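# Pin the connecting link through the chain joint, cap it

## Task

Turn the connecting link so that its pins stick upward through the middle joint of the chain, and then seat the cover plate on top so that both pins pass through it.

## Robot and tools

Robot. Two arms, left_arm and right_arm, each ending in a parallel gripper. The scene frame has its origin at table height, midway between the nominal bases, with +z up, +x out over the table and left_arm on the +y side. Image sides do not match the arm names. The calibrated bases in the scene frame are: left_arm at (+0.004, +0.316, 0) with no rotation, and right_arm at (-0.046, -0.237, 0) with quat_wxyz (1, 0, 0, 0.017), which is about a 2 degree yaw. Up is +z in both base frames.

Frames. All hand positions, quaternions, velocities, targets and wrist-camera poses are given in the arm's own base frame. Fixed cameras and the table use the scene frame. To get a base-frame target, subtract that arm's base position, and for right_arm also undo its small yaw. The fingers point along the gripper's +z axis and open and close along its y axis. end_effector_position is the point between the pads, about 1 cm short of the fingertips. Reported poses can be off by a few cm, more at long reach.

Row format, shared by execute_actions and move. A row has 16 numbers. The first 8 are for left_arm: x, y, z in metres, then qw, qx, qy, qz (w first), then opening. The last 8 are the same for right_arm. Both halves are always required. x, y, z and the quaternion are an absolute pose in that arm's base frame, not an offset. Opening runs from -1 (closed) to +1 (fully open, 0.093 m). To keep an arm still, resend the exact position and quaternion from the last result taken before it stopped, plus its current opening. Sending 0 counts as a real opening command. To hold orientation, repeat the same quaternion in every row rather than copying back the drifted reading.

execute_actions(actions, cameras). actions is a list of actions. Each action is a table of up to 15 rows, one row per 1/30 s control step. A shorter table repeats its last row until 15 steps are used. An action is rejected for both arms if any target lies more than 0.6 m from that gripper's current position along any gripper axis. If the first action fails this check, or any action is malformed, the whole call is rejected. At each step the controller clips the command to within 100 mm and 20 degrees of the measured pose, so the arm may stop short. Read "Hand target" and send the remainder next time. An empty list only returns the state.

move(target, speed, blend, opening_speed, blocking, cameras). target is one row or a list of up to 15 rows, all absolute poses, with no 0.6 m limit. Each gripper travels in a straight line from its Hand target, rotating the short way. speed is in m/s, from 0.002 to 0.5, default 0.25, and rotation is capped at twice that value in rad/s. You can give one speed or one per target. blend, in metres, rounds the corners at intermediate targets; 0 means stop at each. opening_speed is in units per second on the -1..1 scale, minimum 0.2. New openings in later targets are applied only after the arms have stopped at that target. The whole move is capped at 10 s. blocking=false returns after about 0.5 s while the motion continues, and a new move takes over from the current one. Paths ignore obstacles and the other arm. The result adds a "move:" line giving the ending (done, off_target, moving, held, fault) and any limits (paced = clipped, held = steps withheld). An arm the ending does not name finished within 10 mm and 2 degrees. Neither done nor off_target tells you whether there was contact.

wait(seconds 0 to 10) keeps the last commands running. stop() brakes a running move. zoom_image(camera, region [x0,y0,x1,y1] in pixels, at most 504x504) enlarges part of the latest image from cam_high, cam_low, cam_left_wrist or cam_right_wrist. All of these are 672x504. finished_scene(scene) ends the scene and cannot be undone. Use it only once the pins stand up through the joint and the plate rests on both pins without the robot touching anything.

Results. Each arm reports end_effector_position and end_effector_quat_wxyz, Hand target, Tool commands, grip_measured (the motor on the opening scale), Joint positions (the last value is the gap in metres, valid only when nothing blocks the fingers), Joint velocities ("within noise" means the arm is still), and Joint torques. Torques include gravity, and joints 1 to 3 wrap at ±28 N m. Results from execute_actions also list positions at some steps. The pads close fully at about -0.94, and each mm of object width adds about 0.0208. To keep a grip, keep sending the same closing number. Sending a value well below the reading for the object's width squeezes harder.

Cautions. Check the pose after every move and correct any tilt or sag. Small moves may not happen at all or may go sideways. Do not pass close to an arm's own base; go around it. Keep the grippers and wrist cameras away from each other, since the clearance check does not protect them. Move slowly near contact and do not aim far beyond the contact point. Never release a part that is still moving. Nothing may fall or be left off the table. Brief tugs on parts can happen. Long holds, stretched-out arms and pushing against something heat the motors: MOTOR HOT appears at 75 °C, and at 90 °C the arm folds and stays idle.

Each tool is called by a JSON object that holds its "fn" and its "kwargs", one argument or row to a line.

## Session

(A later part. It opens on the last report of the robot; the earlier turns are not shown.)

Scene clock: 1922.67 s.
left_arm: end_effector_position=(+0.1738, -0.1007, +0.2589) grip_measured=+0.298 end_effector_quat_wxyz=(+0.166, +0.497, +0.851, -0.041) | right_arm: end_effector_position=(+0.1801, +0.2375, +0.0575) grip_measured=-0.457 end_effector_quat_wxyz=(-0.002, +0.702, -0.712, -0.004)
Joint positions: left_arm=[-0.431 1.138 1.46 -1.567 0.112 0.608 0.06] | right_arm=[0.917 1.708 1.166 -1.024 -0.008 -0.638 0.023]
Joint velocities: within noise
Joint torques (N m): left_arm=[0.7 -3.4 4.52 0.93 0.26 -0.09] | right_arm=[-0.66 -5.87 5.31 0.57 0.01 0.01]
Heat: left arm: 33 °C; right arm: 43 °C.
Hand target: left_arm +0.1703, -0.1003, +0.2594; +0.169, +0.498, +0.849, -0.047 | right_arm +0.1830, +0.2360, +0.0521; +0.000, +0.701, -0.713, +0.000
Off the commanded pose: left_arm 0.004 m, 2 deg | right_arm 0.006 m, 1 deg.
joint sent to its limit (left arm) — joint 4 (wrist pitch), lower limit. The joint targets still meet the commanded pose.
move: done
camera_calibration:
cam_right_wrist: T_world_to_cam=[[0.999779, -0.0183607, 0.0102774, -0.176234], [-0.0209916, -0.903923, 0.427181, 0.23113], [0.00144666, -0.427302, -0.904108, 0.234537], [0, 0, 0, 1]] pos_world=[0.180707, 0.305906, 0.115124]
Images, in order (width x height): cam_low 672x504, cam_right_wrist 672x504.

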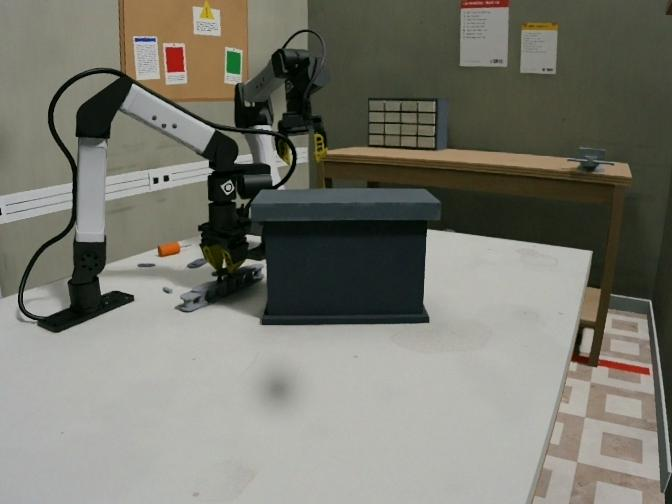

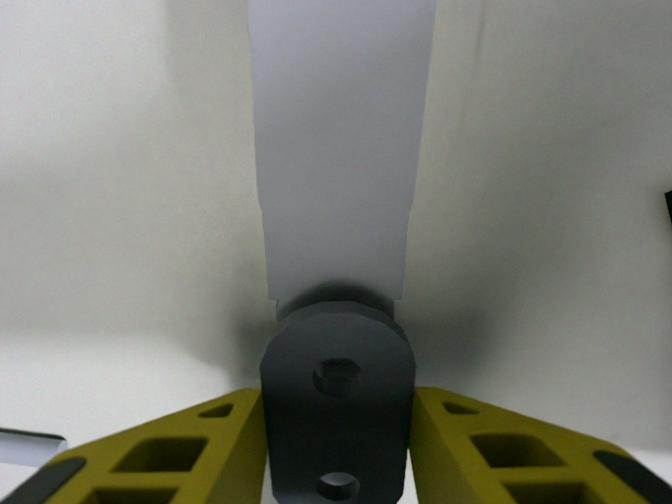

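{"fn": "move", "kwargs": {
  "target": [
    [0.17,-0.10,0.26,0.15,0.50,0.85,-0.05,0.3,0.1825,0.2342,0.0465,0,-0.7009,0.7133,0,-0.7]
  ],
  "speed": [0.02],
  "cameras": ["cam_right_wrist","cam_low"]
}}

{"fn": "zoom_image", "kwargs": {
  "camera": "cam_right_wrist",
  "region": [260, 260, 420, 420]
}}

{"fn": "zoom_image", "kwargs": {
  "camera": "cam_low",
  "region": [180, 240, 270, 310]
}}

Scene clock: 1937.77 s.
left_arm: end_effector_position=(+0.1738, -0.1007, +0.2589) grip_measured=+0.298 end_effector_quat_wxyz=(+0.166, +0.497, +0.851, -0.041) | right_arm: end_effector_position=(+0.1793, +0.2364, +0.0523) grip_measured=-0.457 end_effector_quat_wxyz=(-0.002, +0.702, -0.712, -0.004)
Joint positions: left_arm=[-0.431 1.138 1.46 -1.567 0.112 0.608 0.06] | right_arm=[0.917 1.708 1.144 -1.001 -0.008 -0.638 0.023]
Joint velocities: within noise
Joint torques (N m): left_arm=[0.68 -3.41 4.52 0.94 0.26 -0.08] | right_arm=[-0.95 -5.91 5.52 0.58 0.06 -0.08]
Heat: left arm: 33 °C; right arm: 43 °C.
Hand target: left_arm +0.1703, -0.1003, +0.2594; +0.169, +0.498, +0.849, -0.047 | right_arm +0.1825, +0.2341, +0.0467; +0.000, +0.701, -0.713, +0.000
Off the commanded pose: left_arm 0.004 m, 2 deg | right_arm 0.007 m, 1 deg.
joint sent to its limit (left arm) — joint 4 (wrist pitch), lower limit. The joint targets still meet the commanded pose.
move: done
camera_calibration:
cam_right_wrist: T_world_to_cam=[[0.999769, -0.0183737, 0.0111825, -0.175459], [-0.0213873, -0.904439, 0.426066, 0.232628], [0.00228546, -0.426206, -0.904623, 0.229085], [0, 0, 0, 1]] pos_world=[0.17987, 0.304811, 0.110083]
Images, in order (width x height): cam_low 672x504, cam_right_wrist 672x504.

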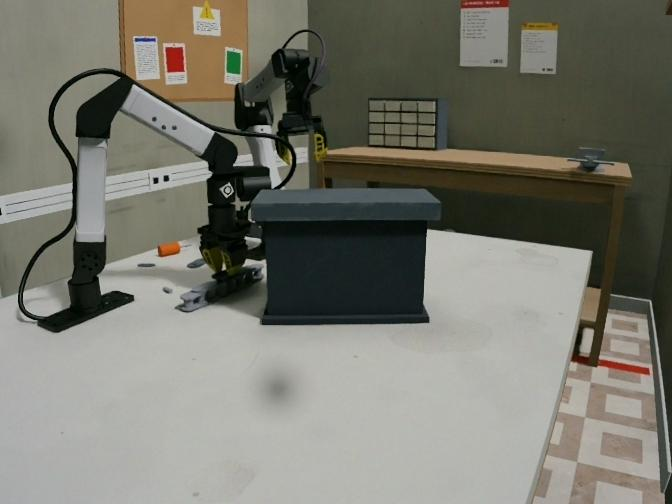

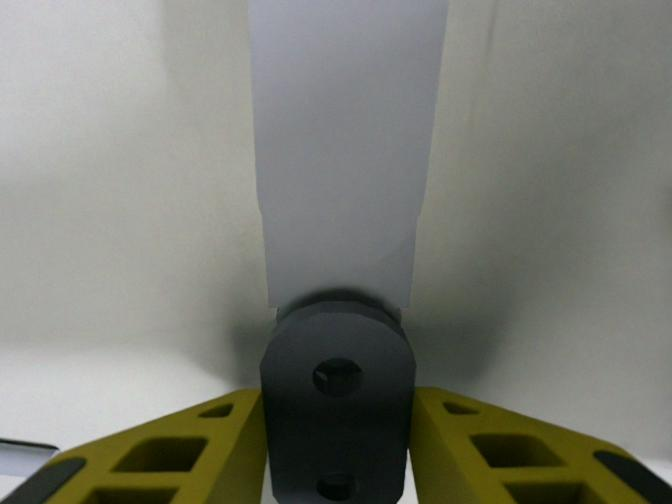

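Scaled by 3.150 from the camera's 672x504 image, which has a finer 960x720 frame.

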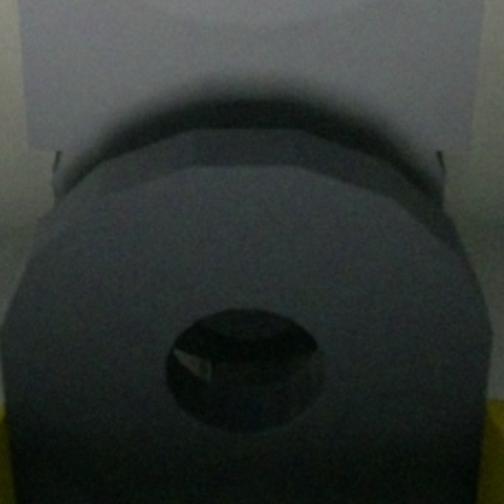

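Scaled by 5.600 from the camera's 672x504 image, which has a finer 960x720 frame.

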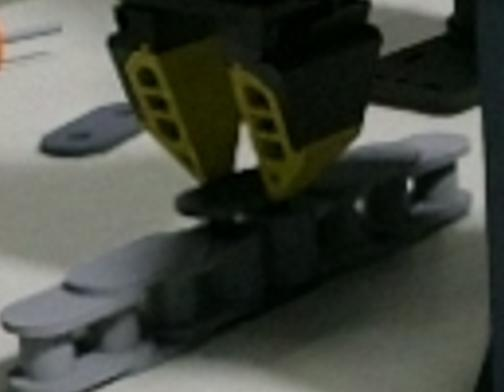

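{"fn": "move", "kwargs": {
  "target": [
    [0.17,-0.10,0.26,0.15,0.50,0.85,-0.05,0.3,0.1825,0.2340,0.0425,0,-0.7009,0.7133,0,-0.7]
  ],
  "speed": [0.02],
  "cameras": ["cam_right_wrist","cam_low"]
}}

{"fn": "zoom_image", "kwargs": {
  "camera": "cam_right_wrist",
  "region": [290, 330, 390, 430]
}}

{"fn": "zoom_image", "kwargs": {
  "camera": "cam_low",
  "region": [180, 240, 270, 310]
}}

Scene clock: 1949.77 s.
left_arm: end_effector_position=(+0.1738, -0.1007, +0.2589) grip_measured=+0.298 end_effector_quat_wxyz=(+0.166, +0.497, +0.851, -0.041) | right_arm: end_effector_position=(+0.1801, +0.2375, +0.0514) grip_measured=-0.457 end_effector_quat_wxyz=(-0.006, +0.702, -0.712, -0.005)
Joint positions: left_arm=[-0.431 1.138 1.46 -1.567 0.112 0.608 0.06] | right_arm=[0.917 1.708 1.14 -0.99 -0.008 -0.638 0.023]
Joint velocities: within noise
Joint torques (N m): left_arm=[0.69 -3.38 4.52 0.94 0.26 -0.08] | right_arm=[-1.01 -5.33 4.71 0.64 -0.01 -0.09]
Heat: left arm: 33 °C; right arm: 42 °C.
Hand target: left_arm +0.1703, -0.1003, +0.2594; +0.169, +0.498, +0.849, -0.047 | right_arm +0.1823, +0.2338, +0.0427; +0.000, +0.701, -0.713, +0.000
Off the commanded pose: left_arm 0.004 m, 2 deg | right_arm 0.010 m, 1 deg.
joint sent to its limit (left arm) — joint 4 (wrist pitch), lower limit. The joint targets still meet the commanded pose.
move: done
camera_calibration:
cam_right_wrist: T_world_to_cam=[[0.999713, -0.0184458, 0.0152548, -0.176416], [-0.0231551, -0.906749, 0.421035, 0.235143], [0.00606595, -0.421267, -0.906916, 0.226903], [0, 0, 0, 1]] pos_world=[0.180434, 0.305548, 0.10947]
Images, in order (width x height): cam_low 672x504, cam_right_wrist 672x504.

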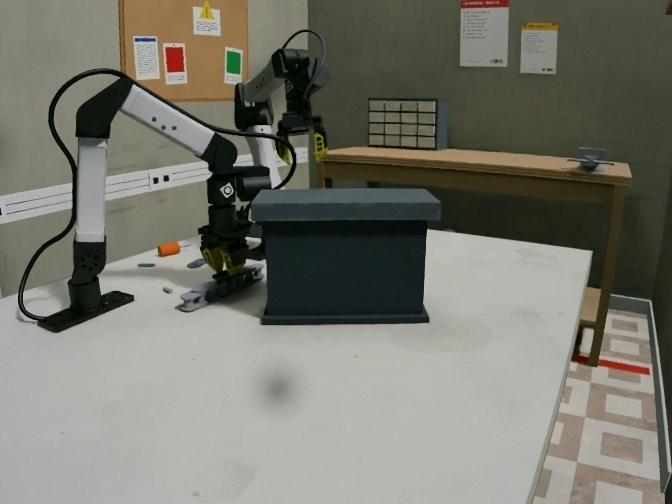

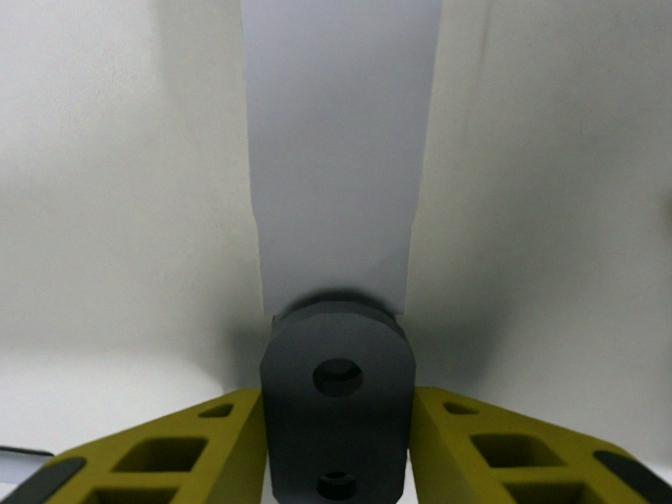

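Scaled by 5.040 from the camera's 672x504 image, which has a finer 960x720 frame.

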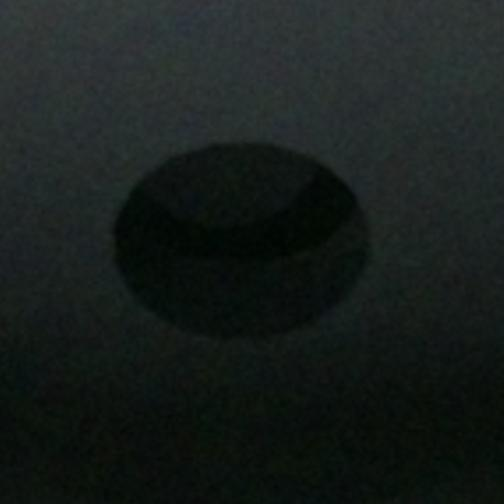

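Scaled by 5.600 from the camera's 672x504 image, which has a finer 960x720 frame.

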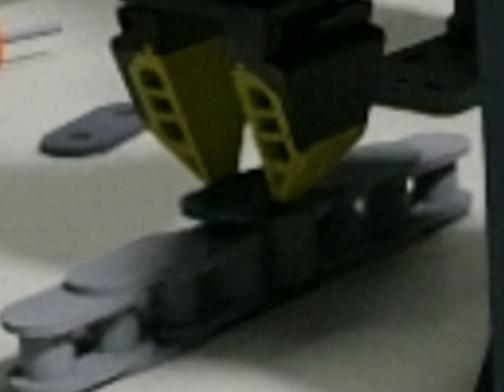

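{"fn": "move", "kwargs": {
  "target": [
    [0.17,-0.10,0.26,0.15,0.50,0.85,-0.05,0.3,0.1822,0.2365,0.0435,0,-0.7009,0.7133,0,-0.7]
  ],
  "speed": [0.02],
  "cameras": ["cam_right_wrist","cam_low"]
}}

{"fn": "zoom_image", "kwargs": {
  "camera": "cam_right_wrist",
  "region": [290, 330, 390, 430]
}}

{"fn": "zoom_image", "kwargs": {
  "camera": "cam_low",
  "region": [180, 240, 270, 310]
}}

Scene clock: 1963.23 s.
left_arm: end_effector_position=(+0.1738, -0.1007, +0.2589) grip_measured=+0.298 end_effector_quat_wxyz=(+0.166, +0.497, +0.851, -0.041) | right_arm: end_effector_position=(+0.1802, +0.2376, +0.0514) grip_measured=-0.457 end_effector_quat_wxyz=(-0.006, +0.702, -0.712, -0.005)
Joint positions: left_arm=[-0.431 1.138 1.46 -1.567 0.112 0.608 0.06] | right_arm=[0.917 1.708 1.14 -0.99 -0.008 -0.638 0.023]
Joint velocities: within noise
Joint torques (N m): left_arm=[0.69 -3.41 4.51 0.93 0.27 -0.09] | right_arm=[-0.49 -5.12 5.52 0.58 0 -0.01]
Heat: left arm: 33 °C; right arm: 41 °C.
Hand target: left_arm +0.1703, -0.1003, +0.2594; +0.169, +0.498, +0.849, -0.047 | right_arm +0.1821, +0.2363, +0.0437; +0.000, +0.701, -0.713, +0.000
Off the commanded pose: left_arm 0.004 m, 2 deg | right_arm 0.008 m, 1 deg.
joint sent to its limit (left arm) — joint 4 (wrist pitch), lower limit. The joint targets still meet the commanded pose.
move: done
camera_calibration:
cam_right_wrist: T_world_to_cam=[[0.99971, -0.0184504, 0.015481, -0.176481], [-0.0232527, -0.906876, 0.420755, 0.235273], [0.00627625, -0.420993, -0.907042, 0.226838], [0, 0, 0, 1]] pos_world=[0.180477, 0.305604, 0.109491]
Images, in order (width x height): cam_low 672x504, cam_right_wrist 672x504.

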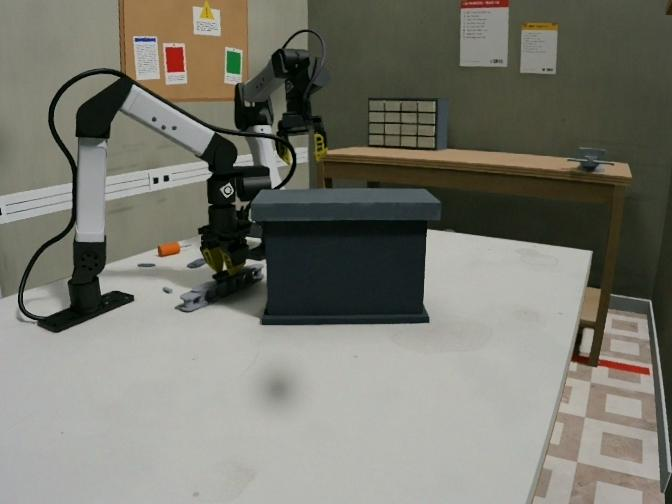

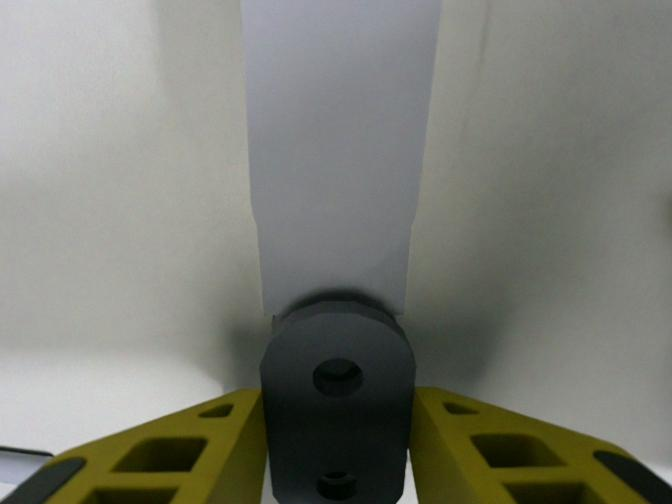

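Scaled by 5.040 from the camera's 672x504 image, which has a finer 960x720 frame.

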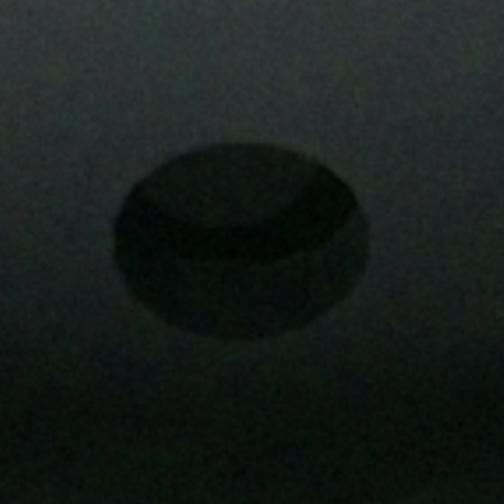

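Scaled by 5.600 from the camera's 672x504 image, which has a finer 960x720 frame.

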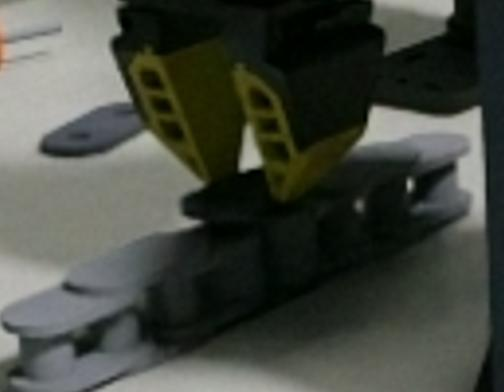

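{"fn": "zoom_image", "kwargs": {
  "camera": "cam_right_wrist",
  "region": [290, 430, 390, 504]
}}

Scaled by 5.040 from the camera's 672x504 image, which has a finer 960x720 frame.

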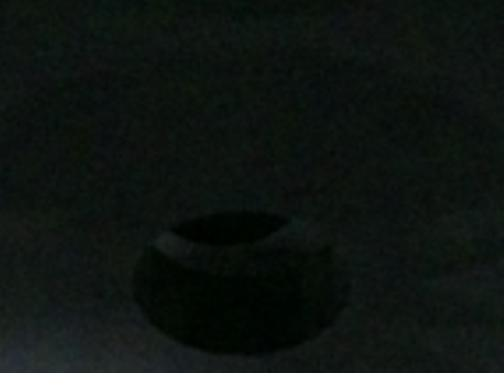

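{"fn": "move", "kwargs": {
  "target": [
    [0.17,-0.10,0.26,0.15,0.50,0.85,-0.05,0.3,0.1812,0.2350,0.0385,0,-0.7009,0.7133,0,-0.7]
  ],
  "speed": [0.02],
  "cameras": ["cam_right_wrist"]
}}

{"fn": "zoom_image", "kwargs": {
  "camera": "cam_right_wrist",
  "region": [290, 330, 390, 430]
}}

{"fn": "zoom_image", "kwargs": {
  "camera": "cam_right_wrist",
  "region": [290, 430, 390, 504]
}}

Scene clock: 1994.67 s.
left_arm: end_effector_position=(+0.1738, -0.1007, +0.2589) grip_measured=+0.298 end_effector_quat_wxyz=(+0.166, +0.497, +0.851, -0.041) | right_arm: end_effector_position=(+0.1803, +0.2377, +0.0447) grip_measured=-0.457 end_effector_quat_wxyz=(-0.006, +0.702, -0.712, -0.005)
Joint positions: left_arm=[-0.431 1.138 1.46 -1.567 0.112 0.608 0.06] | right_arm=[0.917 1.718 1.123 -0.964 -0.008 -0.638 0.023]
Joint velocities: within noise
Joint torques (N m): left_arm=[0.69 -3.4 4.52 0.94 0.27 -0.09] | right_arm=[-0.84 -5.76 5.27 0.53 0.02 -0.05]
Heat: left arm: 33 °C; right arm: 41 °C.
Hand target: left_arm +0.1703, -0.1003, +0.2594; +0.169, +0.498, +0.849, -0.047 | right_arm +0.1811, +0.2349, +0.0386; +0.000, +0.701, -0.713, +0.000
Off the commanded pose: left_arm 0.004 m, 2 deg | right_arm 0.007 m, 1 deg.
joint sent to its limit (left arm) — joint 4 (wrist pitch), lower limit. The joint targets still meet the commanded pose.
move: done
camera_calibration:
cam_right_wrist: T_world_to_cam=[[0.999709, -0.018447, 0.0155619, -0.17654], [-0.0232871, -0.906651, 0.421238, 0.238084], [0.00633859, -0.421478, -0.906817, 0.220974], [0, 0, 0, 1]] pos_world=[0.180632, 0.305738, 0.10284]
Images, in order (width x height): cam_right_wrist 672x504.

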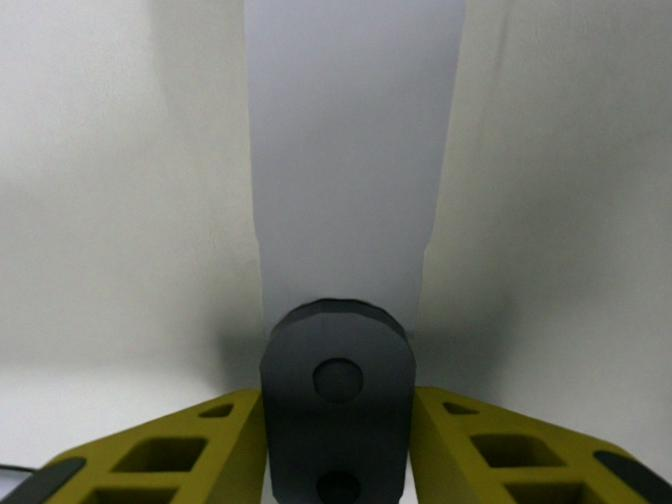

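Scaled by 5.040 from the camera's 672x504 image, which has a finer 960x720 frame.

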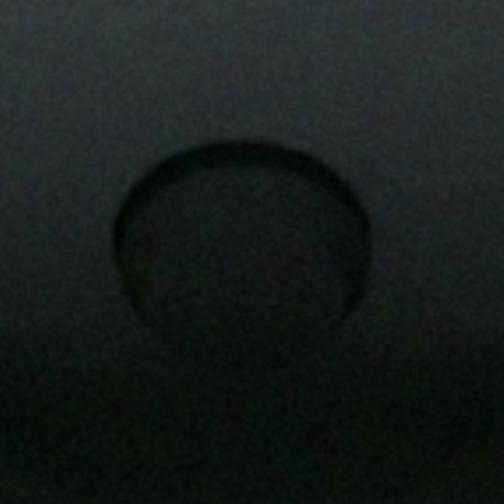

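Scaled by 5.040 from the camera's 672x504 image, which has a finer 960x720 frame.

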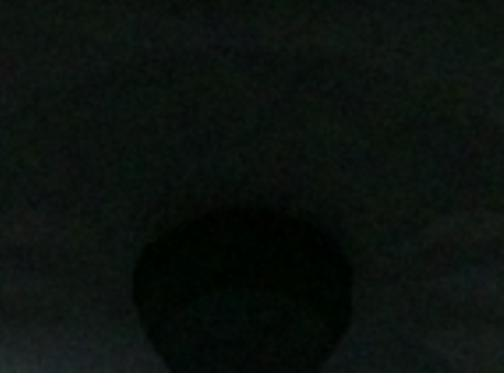

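{"fn": "move", "kwargs": {
  "target": [
    [0.17,-0.10,0.26,0.15,0.50,0.85,-0.05,0.3,0.1812,0.2350,0.0325,0,-0.7009,0.7133,0,-0.7]
  ],
  "speed": [0.02],
  "cameras": ["cam_right_wrist","cam_low"]
}}

{"fn": "zoom_image", "kwargs": {
  "camera": "cam_right_wrist",
  "region": [290, 330, 390, 430]
}}

{"fn": "zoom_image", "kwargs": {
  "camera": "cam_low",
  "region": [180, 240, 270, 310]
}}

Scene clock: 2007.00 s.
left_arm: end_effector_position=(+0.1738, -0.1007, +0.2589) grip_measured=+0.298 end_effector_quat_wxyz=(+0.166, +0.497, +0.851, -0.041) | right_arm: end_effector_position=(+0.1803, +0.2376, +0.0422) grip_measured=-0.457 end_effector_quat_wxyz=(-0.006, +0.702, -0.712, -0.005)
Joint positions: left_arm=[-0.431 1.138 1.46 -1.567 0.112 0.608 0.06] | right_arm=[0.917 1.72 1.115 -0.952 -0.008 -0.638 0.023]
Joint velocities: within noise
Joint torques (N m): left_arm=[0.69 -3.4 4.51 0.94 0.26 -0.09] | right_arm=[-0.75 -5.44 4.45 0.69 0.07 0.01]
Heat: left arm: 33 °C; right arm: 41 °C.
Hand target: left_arm +0.1703, -0.1003, +0.2594; +0.169, +0.498, +0.849, -0.047 | right_arm +0.1810, +0.2348, +0.0328; +0.000, +0.701, -0.713, +0.000
Off the commanded pose: left_arm 0.004 m, 2 deg | right_arm 0.010 m, 1 deg.
joint sent to its limit (left arm) — joint 4 (wrist pitch), lower limit. The joint targets still meet the commanded pose.
move: done
camera_calibration:
cam_right_wrist: T_world_to_cam=[[0.999694, -0.0184664, 0.0164667, -0.176505], [-0.0236772, -0.907161, 0.420117, 0.239342], [0.0071799, -0.420379, -0.90732, 0.218299], [0, 0, 0, 1]] pos_world=[0.18055, 0.305631, 0.100421]
Images, in order (width x height): cam_low 672x504, cam_right_wrist 672x504.

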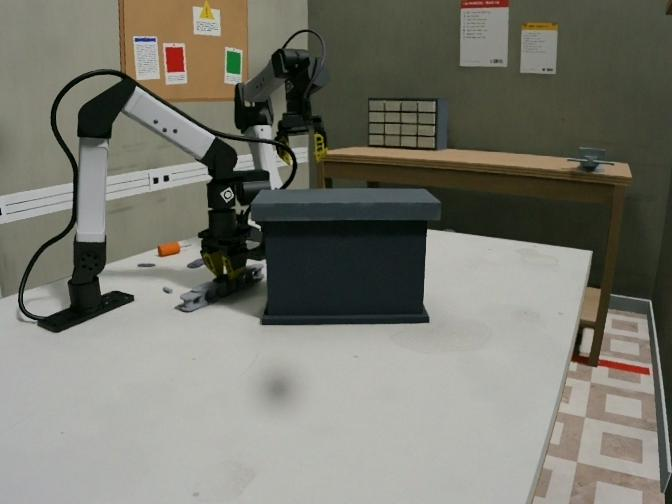

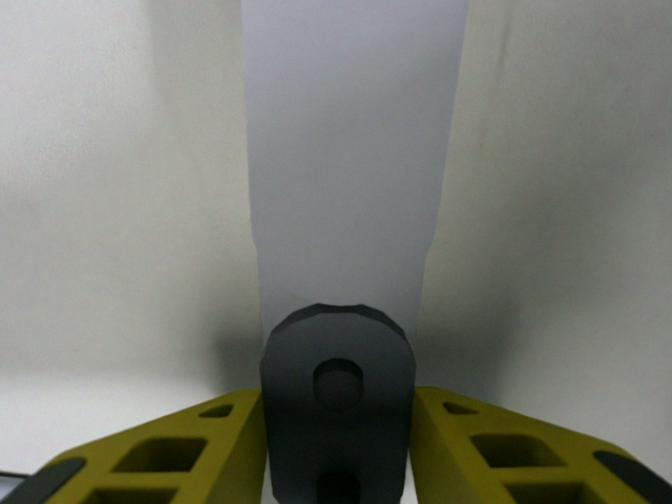

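Scaled by 5.040 from the camera's 672x504 image, which has a finer 960x720 frame.

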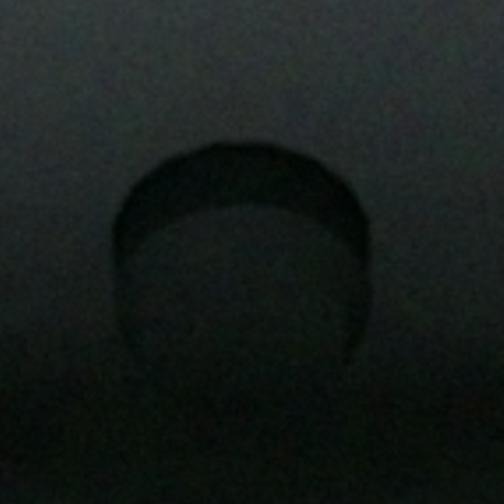

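Scaled by 5.600 from the camera's 672x504 image, which has a finer 960x720 frame.

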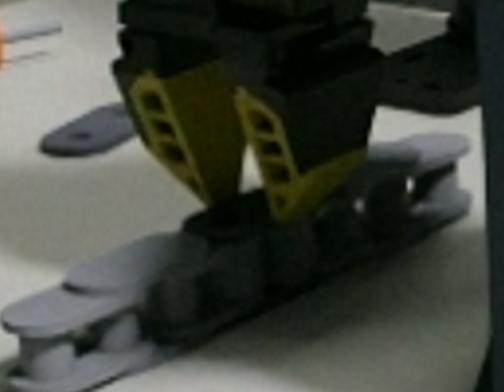

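{"fn": "move", "kwargs": {
  "target": [
    [0.17,-0.10,0.26,0.15,0.50,0.85,-0.05,0.3,0.1812,0.2355,0.037,0,-0.7009,0.7133,0,-0.7],
    [0.17,-0.10,0.26,0.15,0.50,0.85,-0.05,0.3,0.1812,0.2355,0.037,0,-0.7009,0.7133,0,-0.2],
    [0.17,-0.10,0.26,0.15,0.50,0.85,-0.05,0.3,0.1812,0.2355,0.12,0,-0.7009,0.7133,0,-0.2]
  ],
  "speed": [0.02,0.02,0.08],
  "opening_speed": 0.6
}}

{"fn": "zoom_image", "kwargs": {
  "camera": "cam_right_wrist",
  "region": [220, 120, 460, 400]
}}

{"fn": "zoom_image", "kwargs": {
  "camera": "cam_low",
  "region": [180, 240, 270, 310]
}}

Scene clock: 2019.50 s.
left_arm: end_effector_position=(+0.1738, -0.1007, +0.2589) grip_measured=+0.298 end_effector_quat_wxyz=(+0.166, +0.497, +0.851, -0.041) | right_arm: end_effector_position=(+0.1800, +0.2372, +0.1115) grip_measured=-0.201 end_effector_quat_wxyz=(+0.007, +0.702, -0.712, -0.003)
Joint positions: left_arm=[-0.431 1.138 1.46 -1.567 0.112 0.608 0.06] | right_arm=[0.917 1.682 1.355 -1.255 -0.007 -0.638 0.036]
Joint velocities: within noise
Joint torques (N m): left_arm=[0.68 -3.4 4.51 0.94 0.27 -0.08] | right_arm=[-0.47 -8.65 8.09 0.21 0.02 -0.02]
Heat: left arm: 33 °C; right arm: 41 °C.
Hand target: left_arm +0.1703, -0.1003, +0.2594; +0.169, +0.498, +0.849, -0.047 | right_arm +0.1812, +0.2354, +0.1198; +0.000, +0.701, -0.713, +0.000
Off the commanded pose: left_arm 0.004 m, 2 deg | right_arm 0.009 m, 1 deg.
joint sent to its limit (left arm) — joint 4 (wrist pitch), lower limit. The joint targets still meet the commanded pose.
move: done
camera_calibration:
cam_left_wrist: T_world_to_cam=[[-0.854785, -0.512375, -0.0825429, 0.119581], [-0.518251, 0.851154, 0.0833846, 0.194072], [0.0275325, 0.114054, -0.993093, 0.345232], [0, 0, 0, 1]] pos_world=[0.193289, -0.14329, 0.336535]
cam_right_wrist: T_world_to_cam=[[0.999832, -0.0182805, 0.00116133, -0.175738], [-0.0169306, -0.898077, 0.439512, 0.204293], [-0.00699156, -0.439458, -0.898236, 0.286982], [0, 0, 0, 1]] pos_world=[0.181173, 0.306375, 0.168192]

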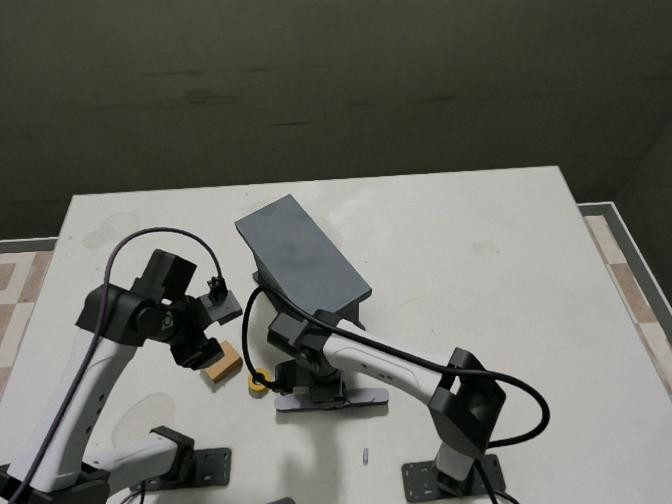

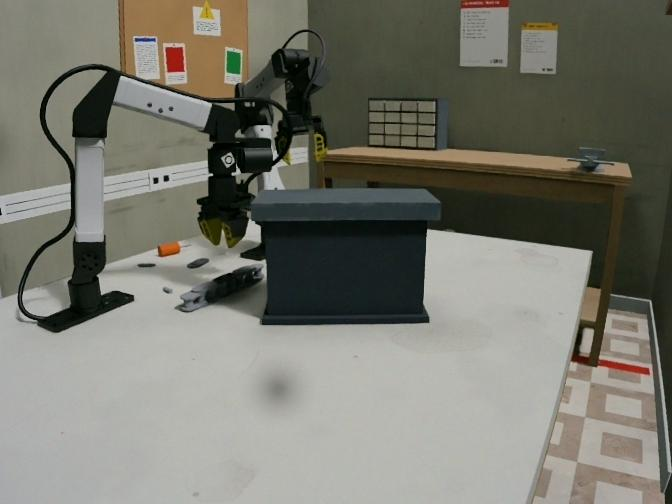

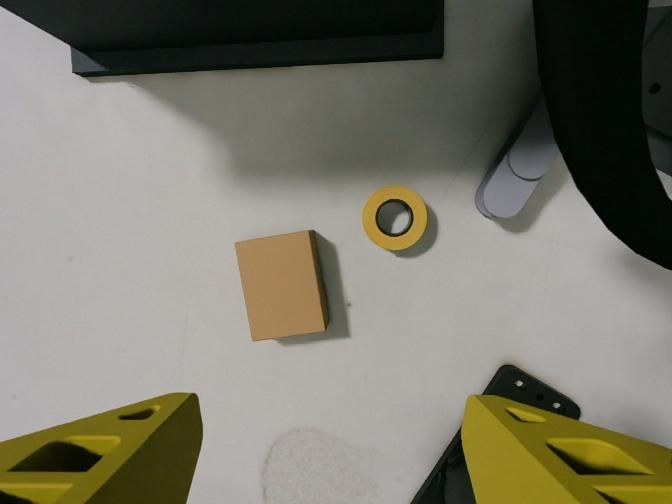

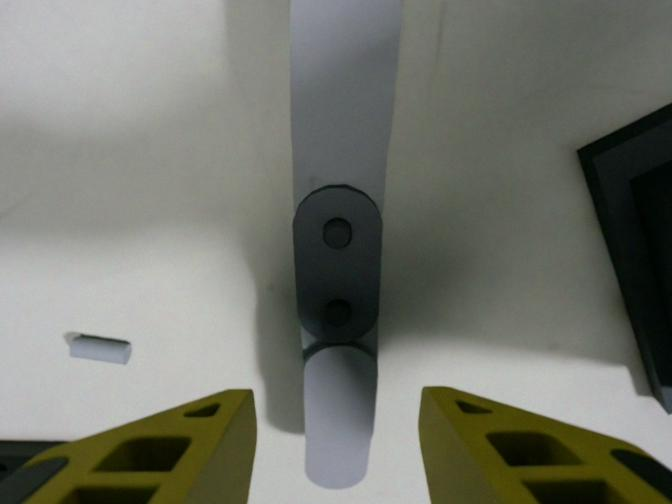

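Scaled by 1.800 from the camera's 672x504 image, which has a finer 960x720 frame.

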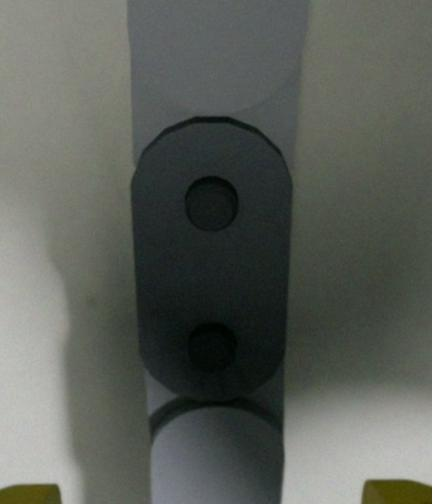

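Scaled by 5.600 from the camera's 672x504 image, which has a finer 960x720 frame.

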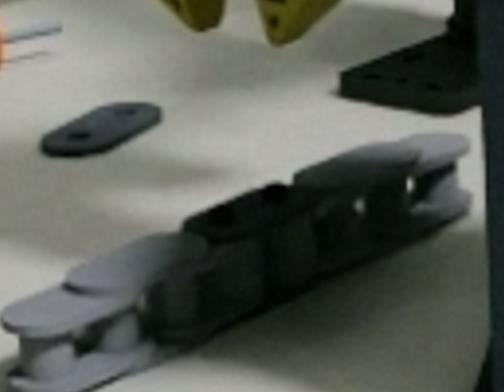

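{"fn": "move", "kwargs": {
  "target": [
    [0.17,-0.10,0.26,0.15,0.50,0.85,-0.05,0.3,0.2,0.04,0.15,0.40,-0.30,0.82,0.20,-0.2]
  ],
  "speed": [0.2]
}}

{"fn": "zoom_image", "kwargs": {
  "camera": "cam_low",
  "region": [180, 240, 270, 310]
}}

{"fn": "zoom_image", "kwargs": {
  "camera": "cam_high",
  "region": [270, 370, 390, 430]
}}

Scene clock: 2034.50 s.
left_arm: end_effector_position=(+0.1738, -0.1007, +0.2589) grip_measured=+0.298 end_effector_quat_wxyz=(+0.166, +0.497, +0.851, -0.041) | right_arm: end_effector_position=(+0.2041, +0.0384, +0.1543) grip_measured=-0.201 end_effector_quat_wxyz=(+0.415, -0.312, +0.833, +0.192)
Joint positions: left_arm=[-0.431 1.138 1.46 -1.567 0.112 0.608 0.06] | right_arm=[-0.501 0.844 0.646 -1.007 -0.898 -1.04 0.036]
Joint velocities: within noise
Joint torques (N m): left_arm=[0.68 -3.41 4.51 0.94 0.26 -0.08] | right_arm=[-0.95 0.27 6.04 0.84 -0.63 -0.08]
Heat: left arm: 33 °C; right arm: 42 °C.
Hand target: left_arm +0.1703, -0.1003, +0.2594; +0.169, +0.498, +0.849, -0.047 | right_arm +0.2002, +0.0400, +0.1501; +0.408, -0.306, +0.836, +0.204
Off the commanded pose: left_arm 0.004 m, 2 deg | right_arm 0.006 m, 2 deg.
joint sent to its limit (left arm) — joint 4 (wrist pitch), lower limit. The joint targets still meet the commanded pose.
move: done
camera_calibration:
cam_left_wrist: T_world_to_cam=[[-0.854785, -0.512375, -0.0825429, 0.119581], [-0.518251, 0.851154, 0.0833846, 0.194072], [0.0275325, 0.114054, -0.993093, 0.345232], [0, 0, 0, 1]] pos_world=[0.193289, -0.14329, 0.336535]
cam_right_wrist: T_world_to_cam=[[0.669303, -0.740878, -0.0559783, -0.0995422], [-0.669783, -0.569031, -0.477069, 0.269414], [0.321596, 0.356797, -0.877081, 0.137317], [0, 0, 0, 1]] pos_world=[0.202912, 0.0305622, 0.243395]

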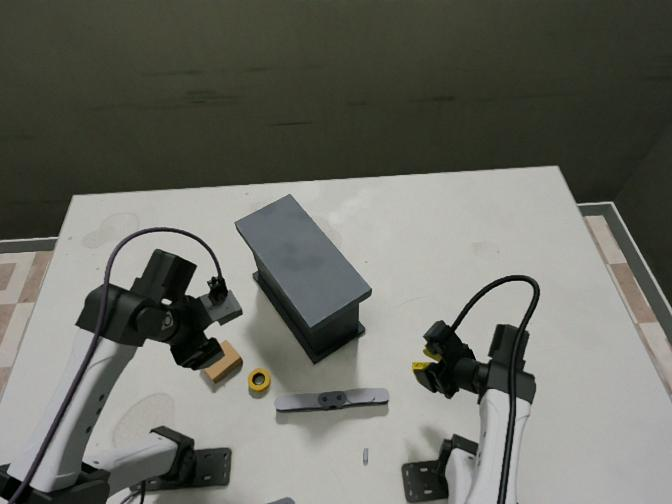

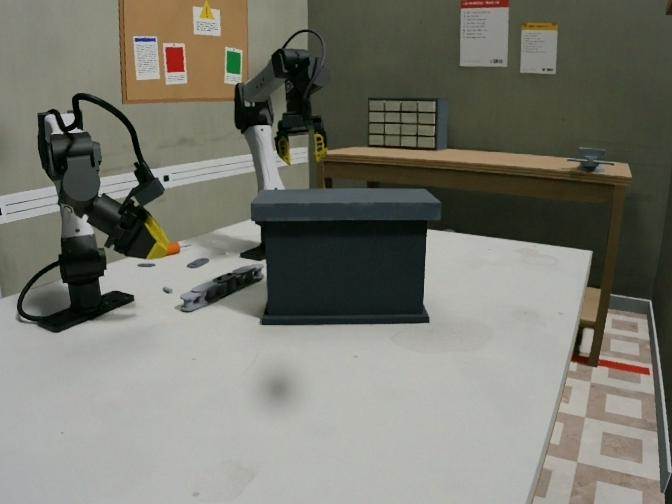

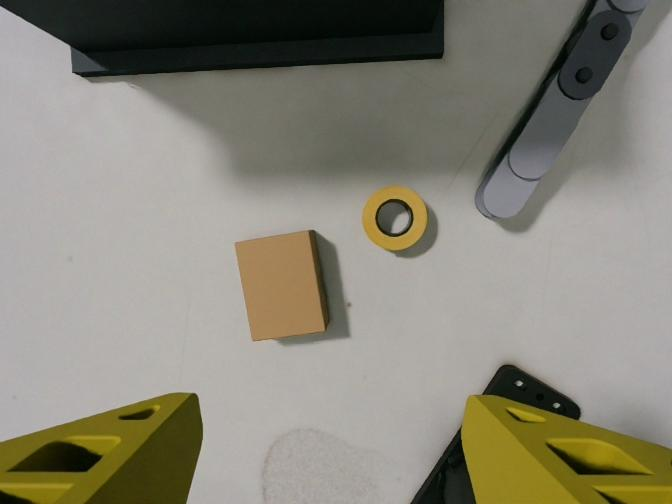

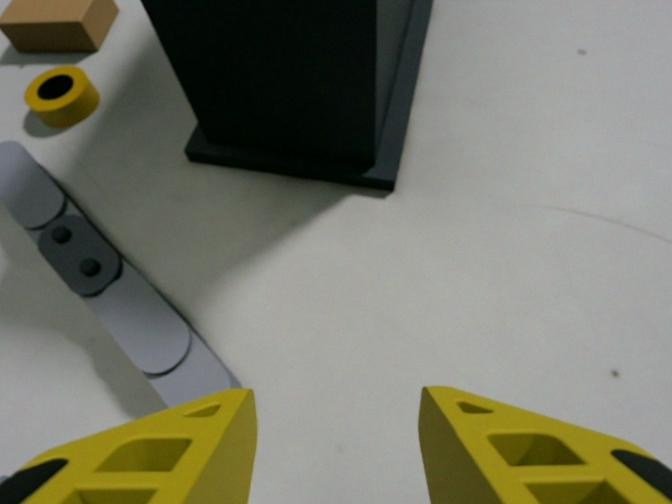

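Scaled by 5.600 from the camera's 672x504 image, which has a finer 960x720 frame.

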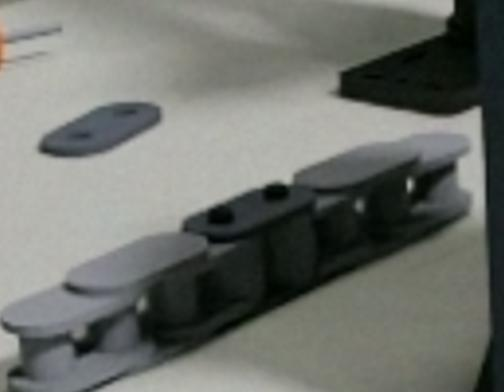

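Scaled by 4.200 from the camera's 672x504 image, which has a finer 960x720 frame.

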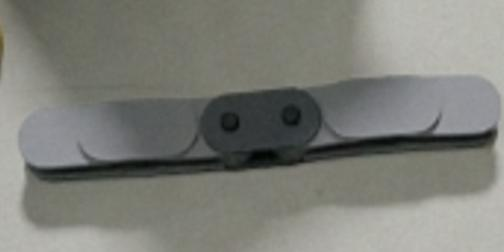

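{"fn": "finished_scene", "kwargs": {
  "scene": 1
}}

The scene is finished: the task was done.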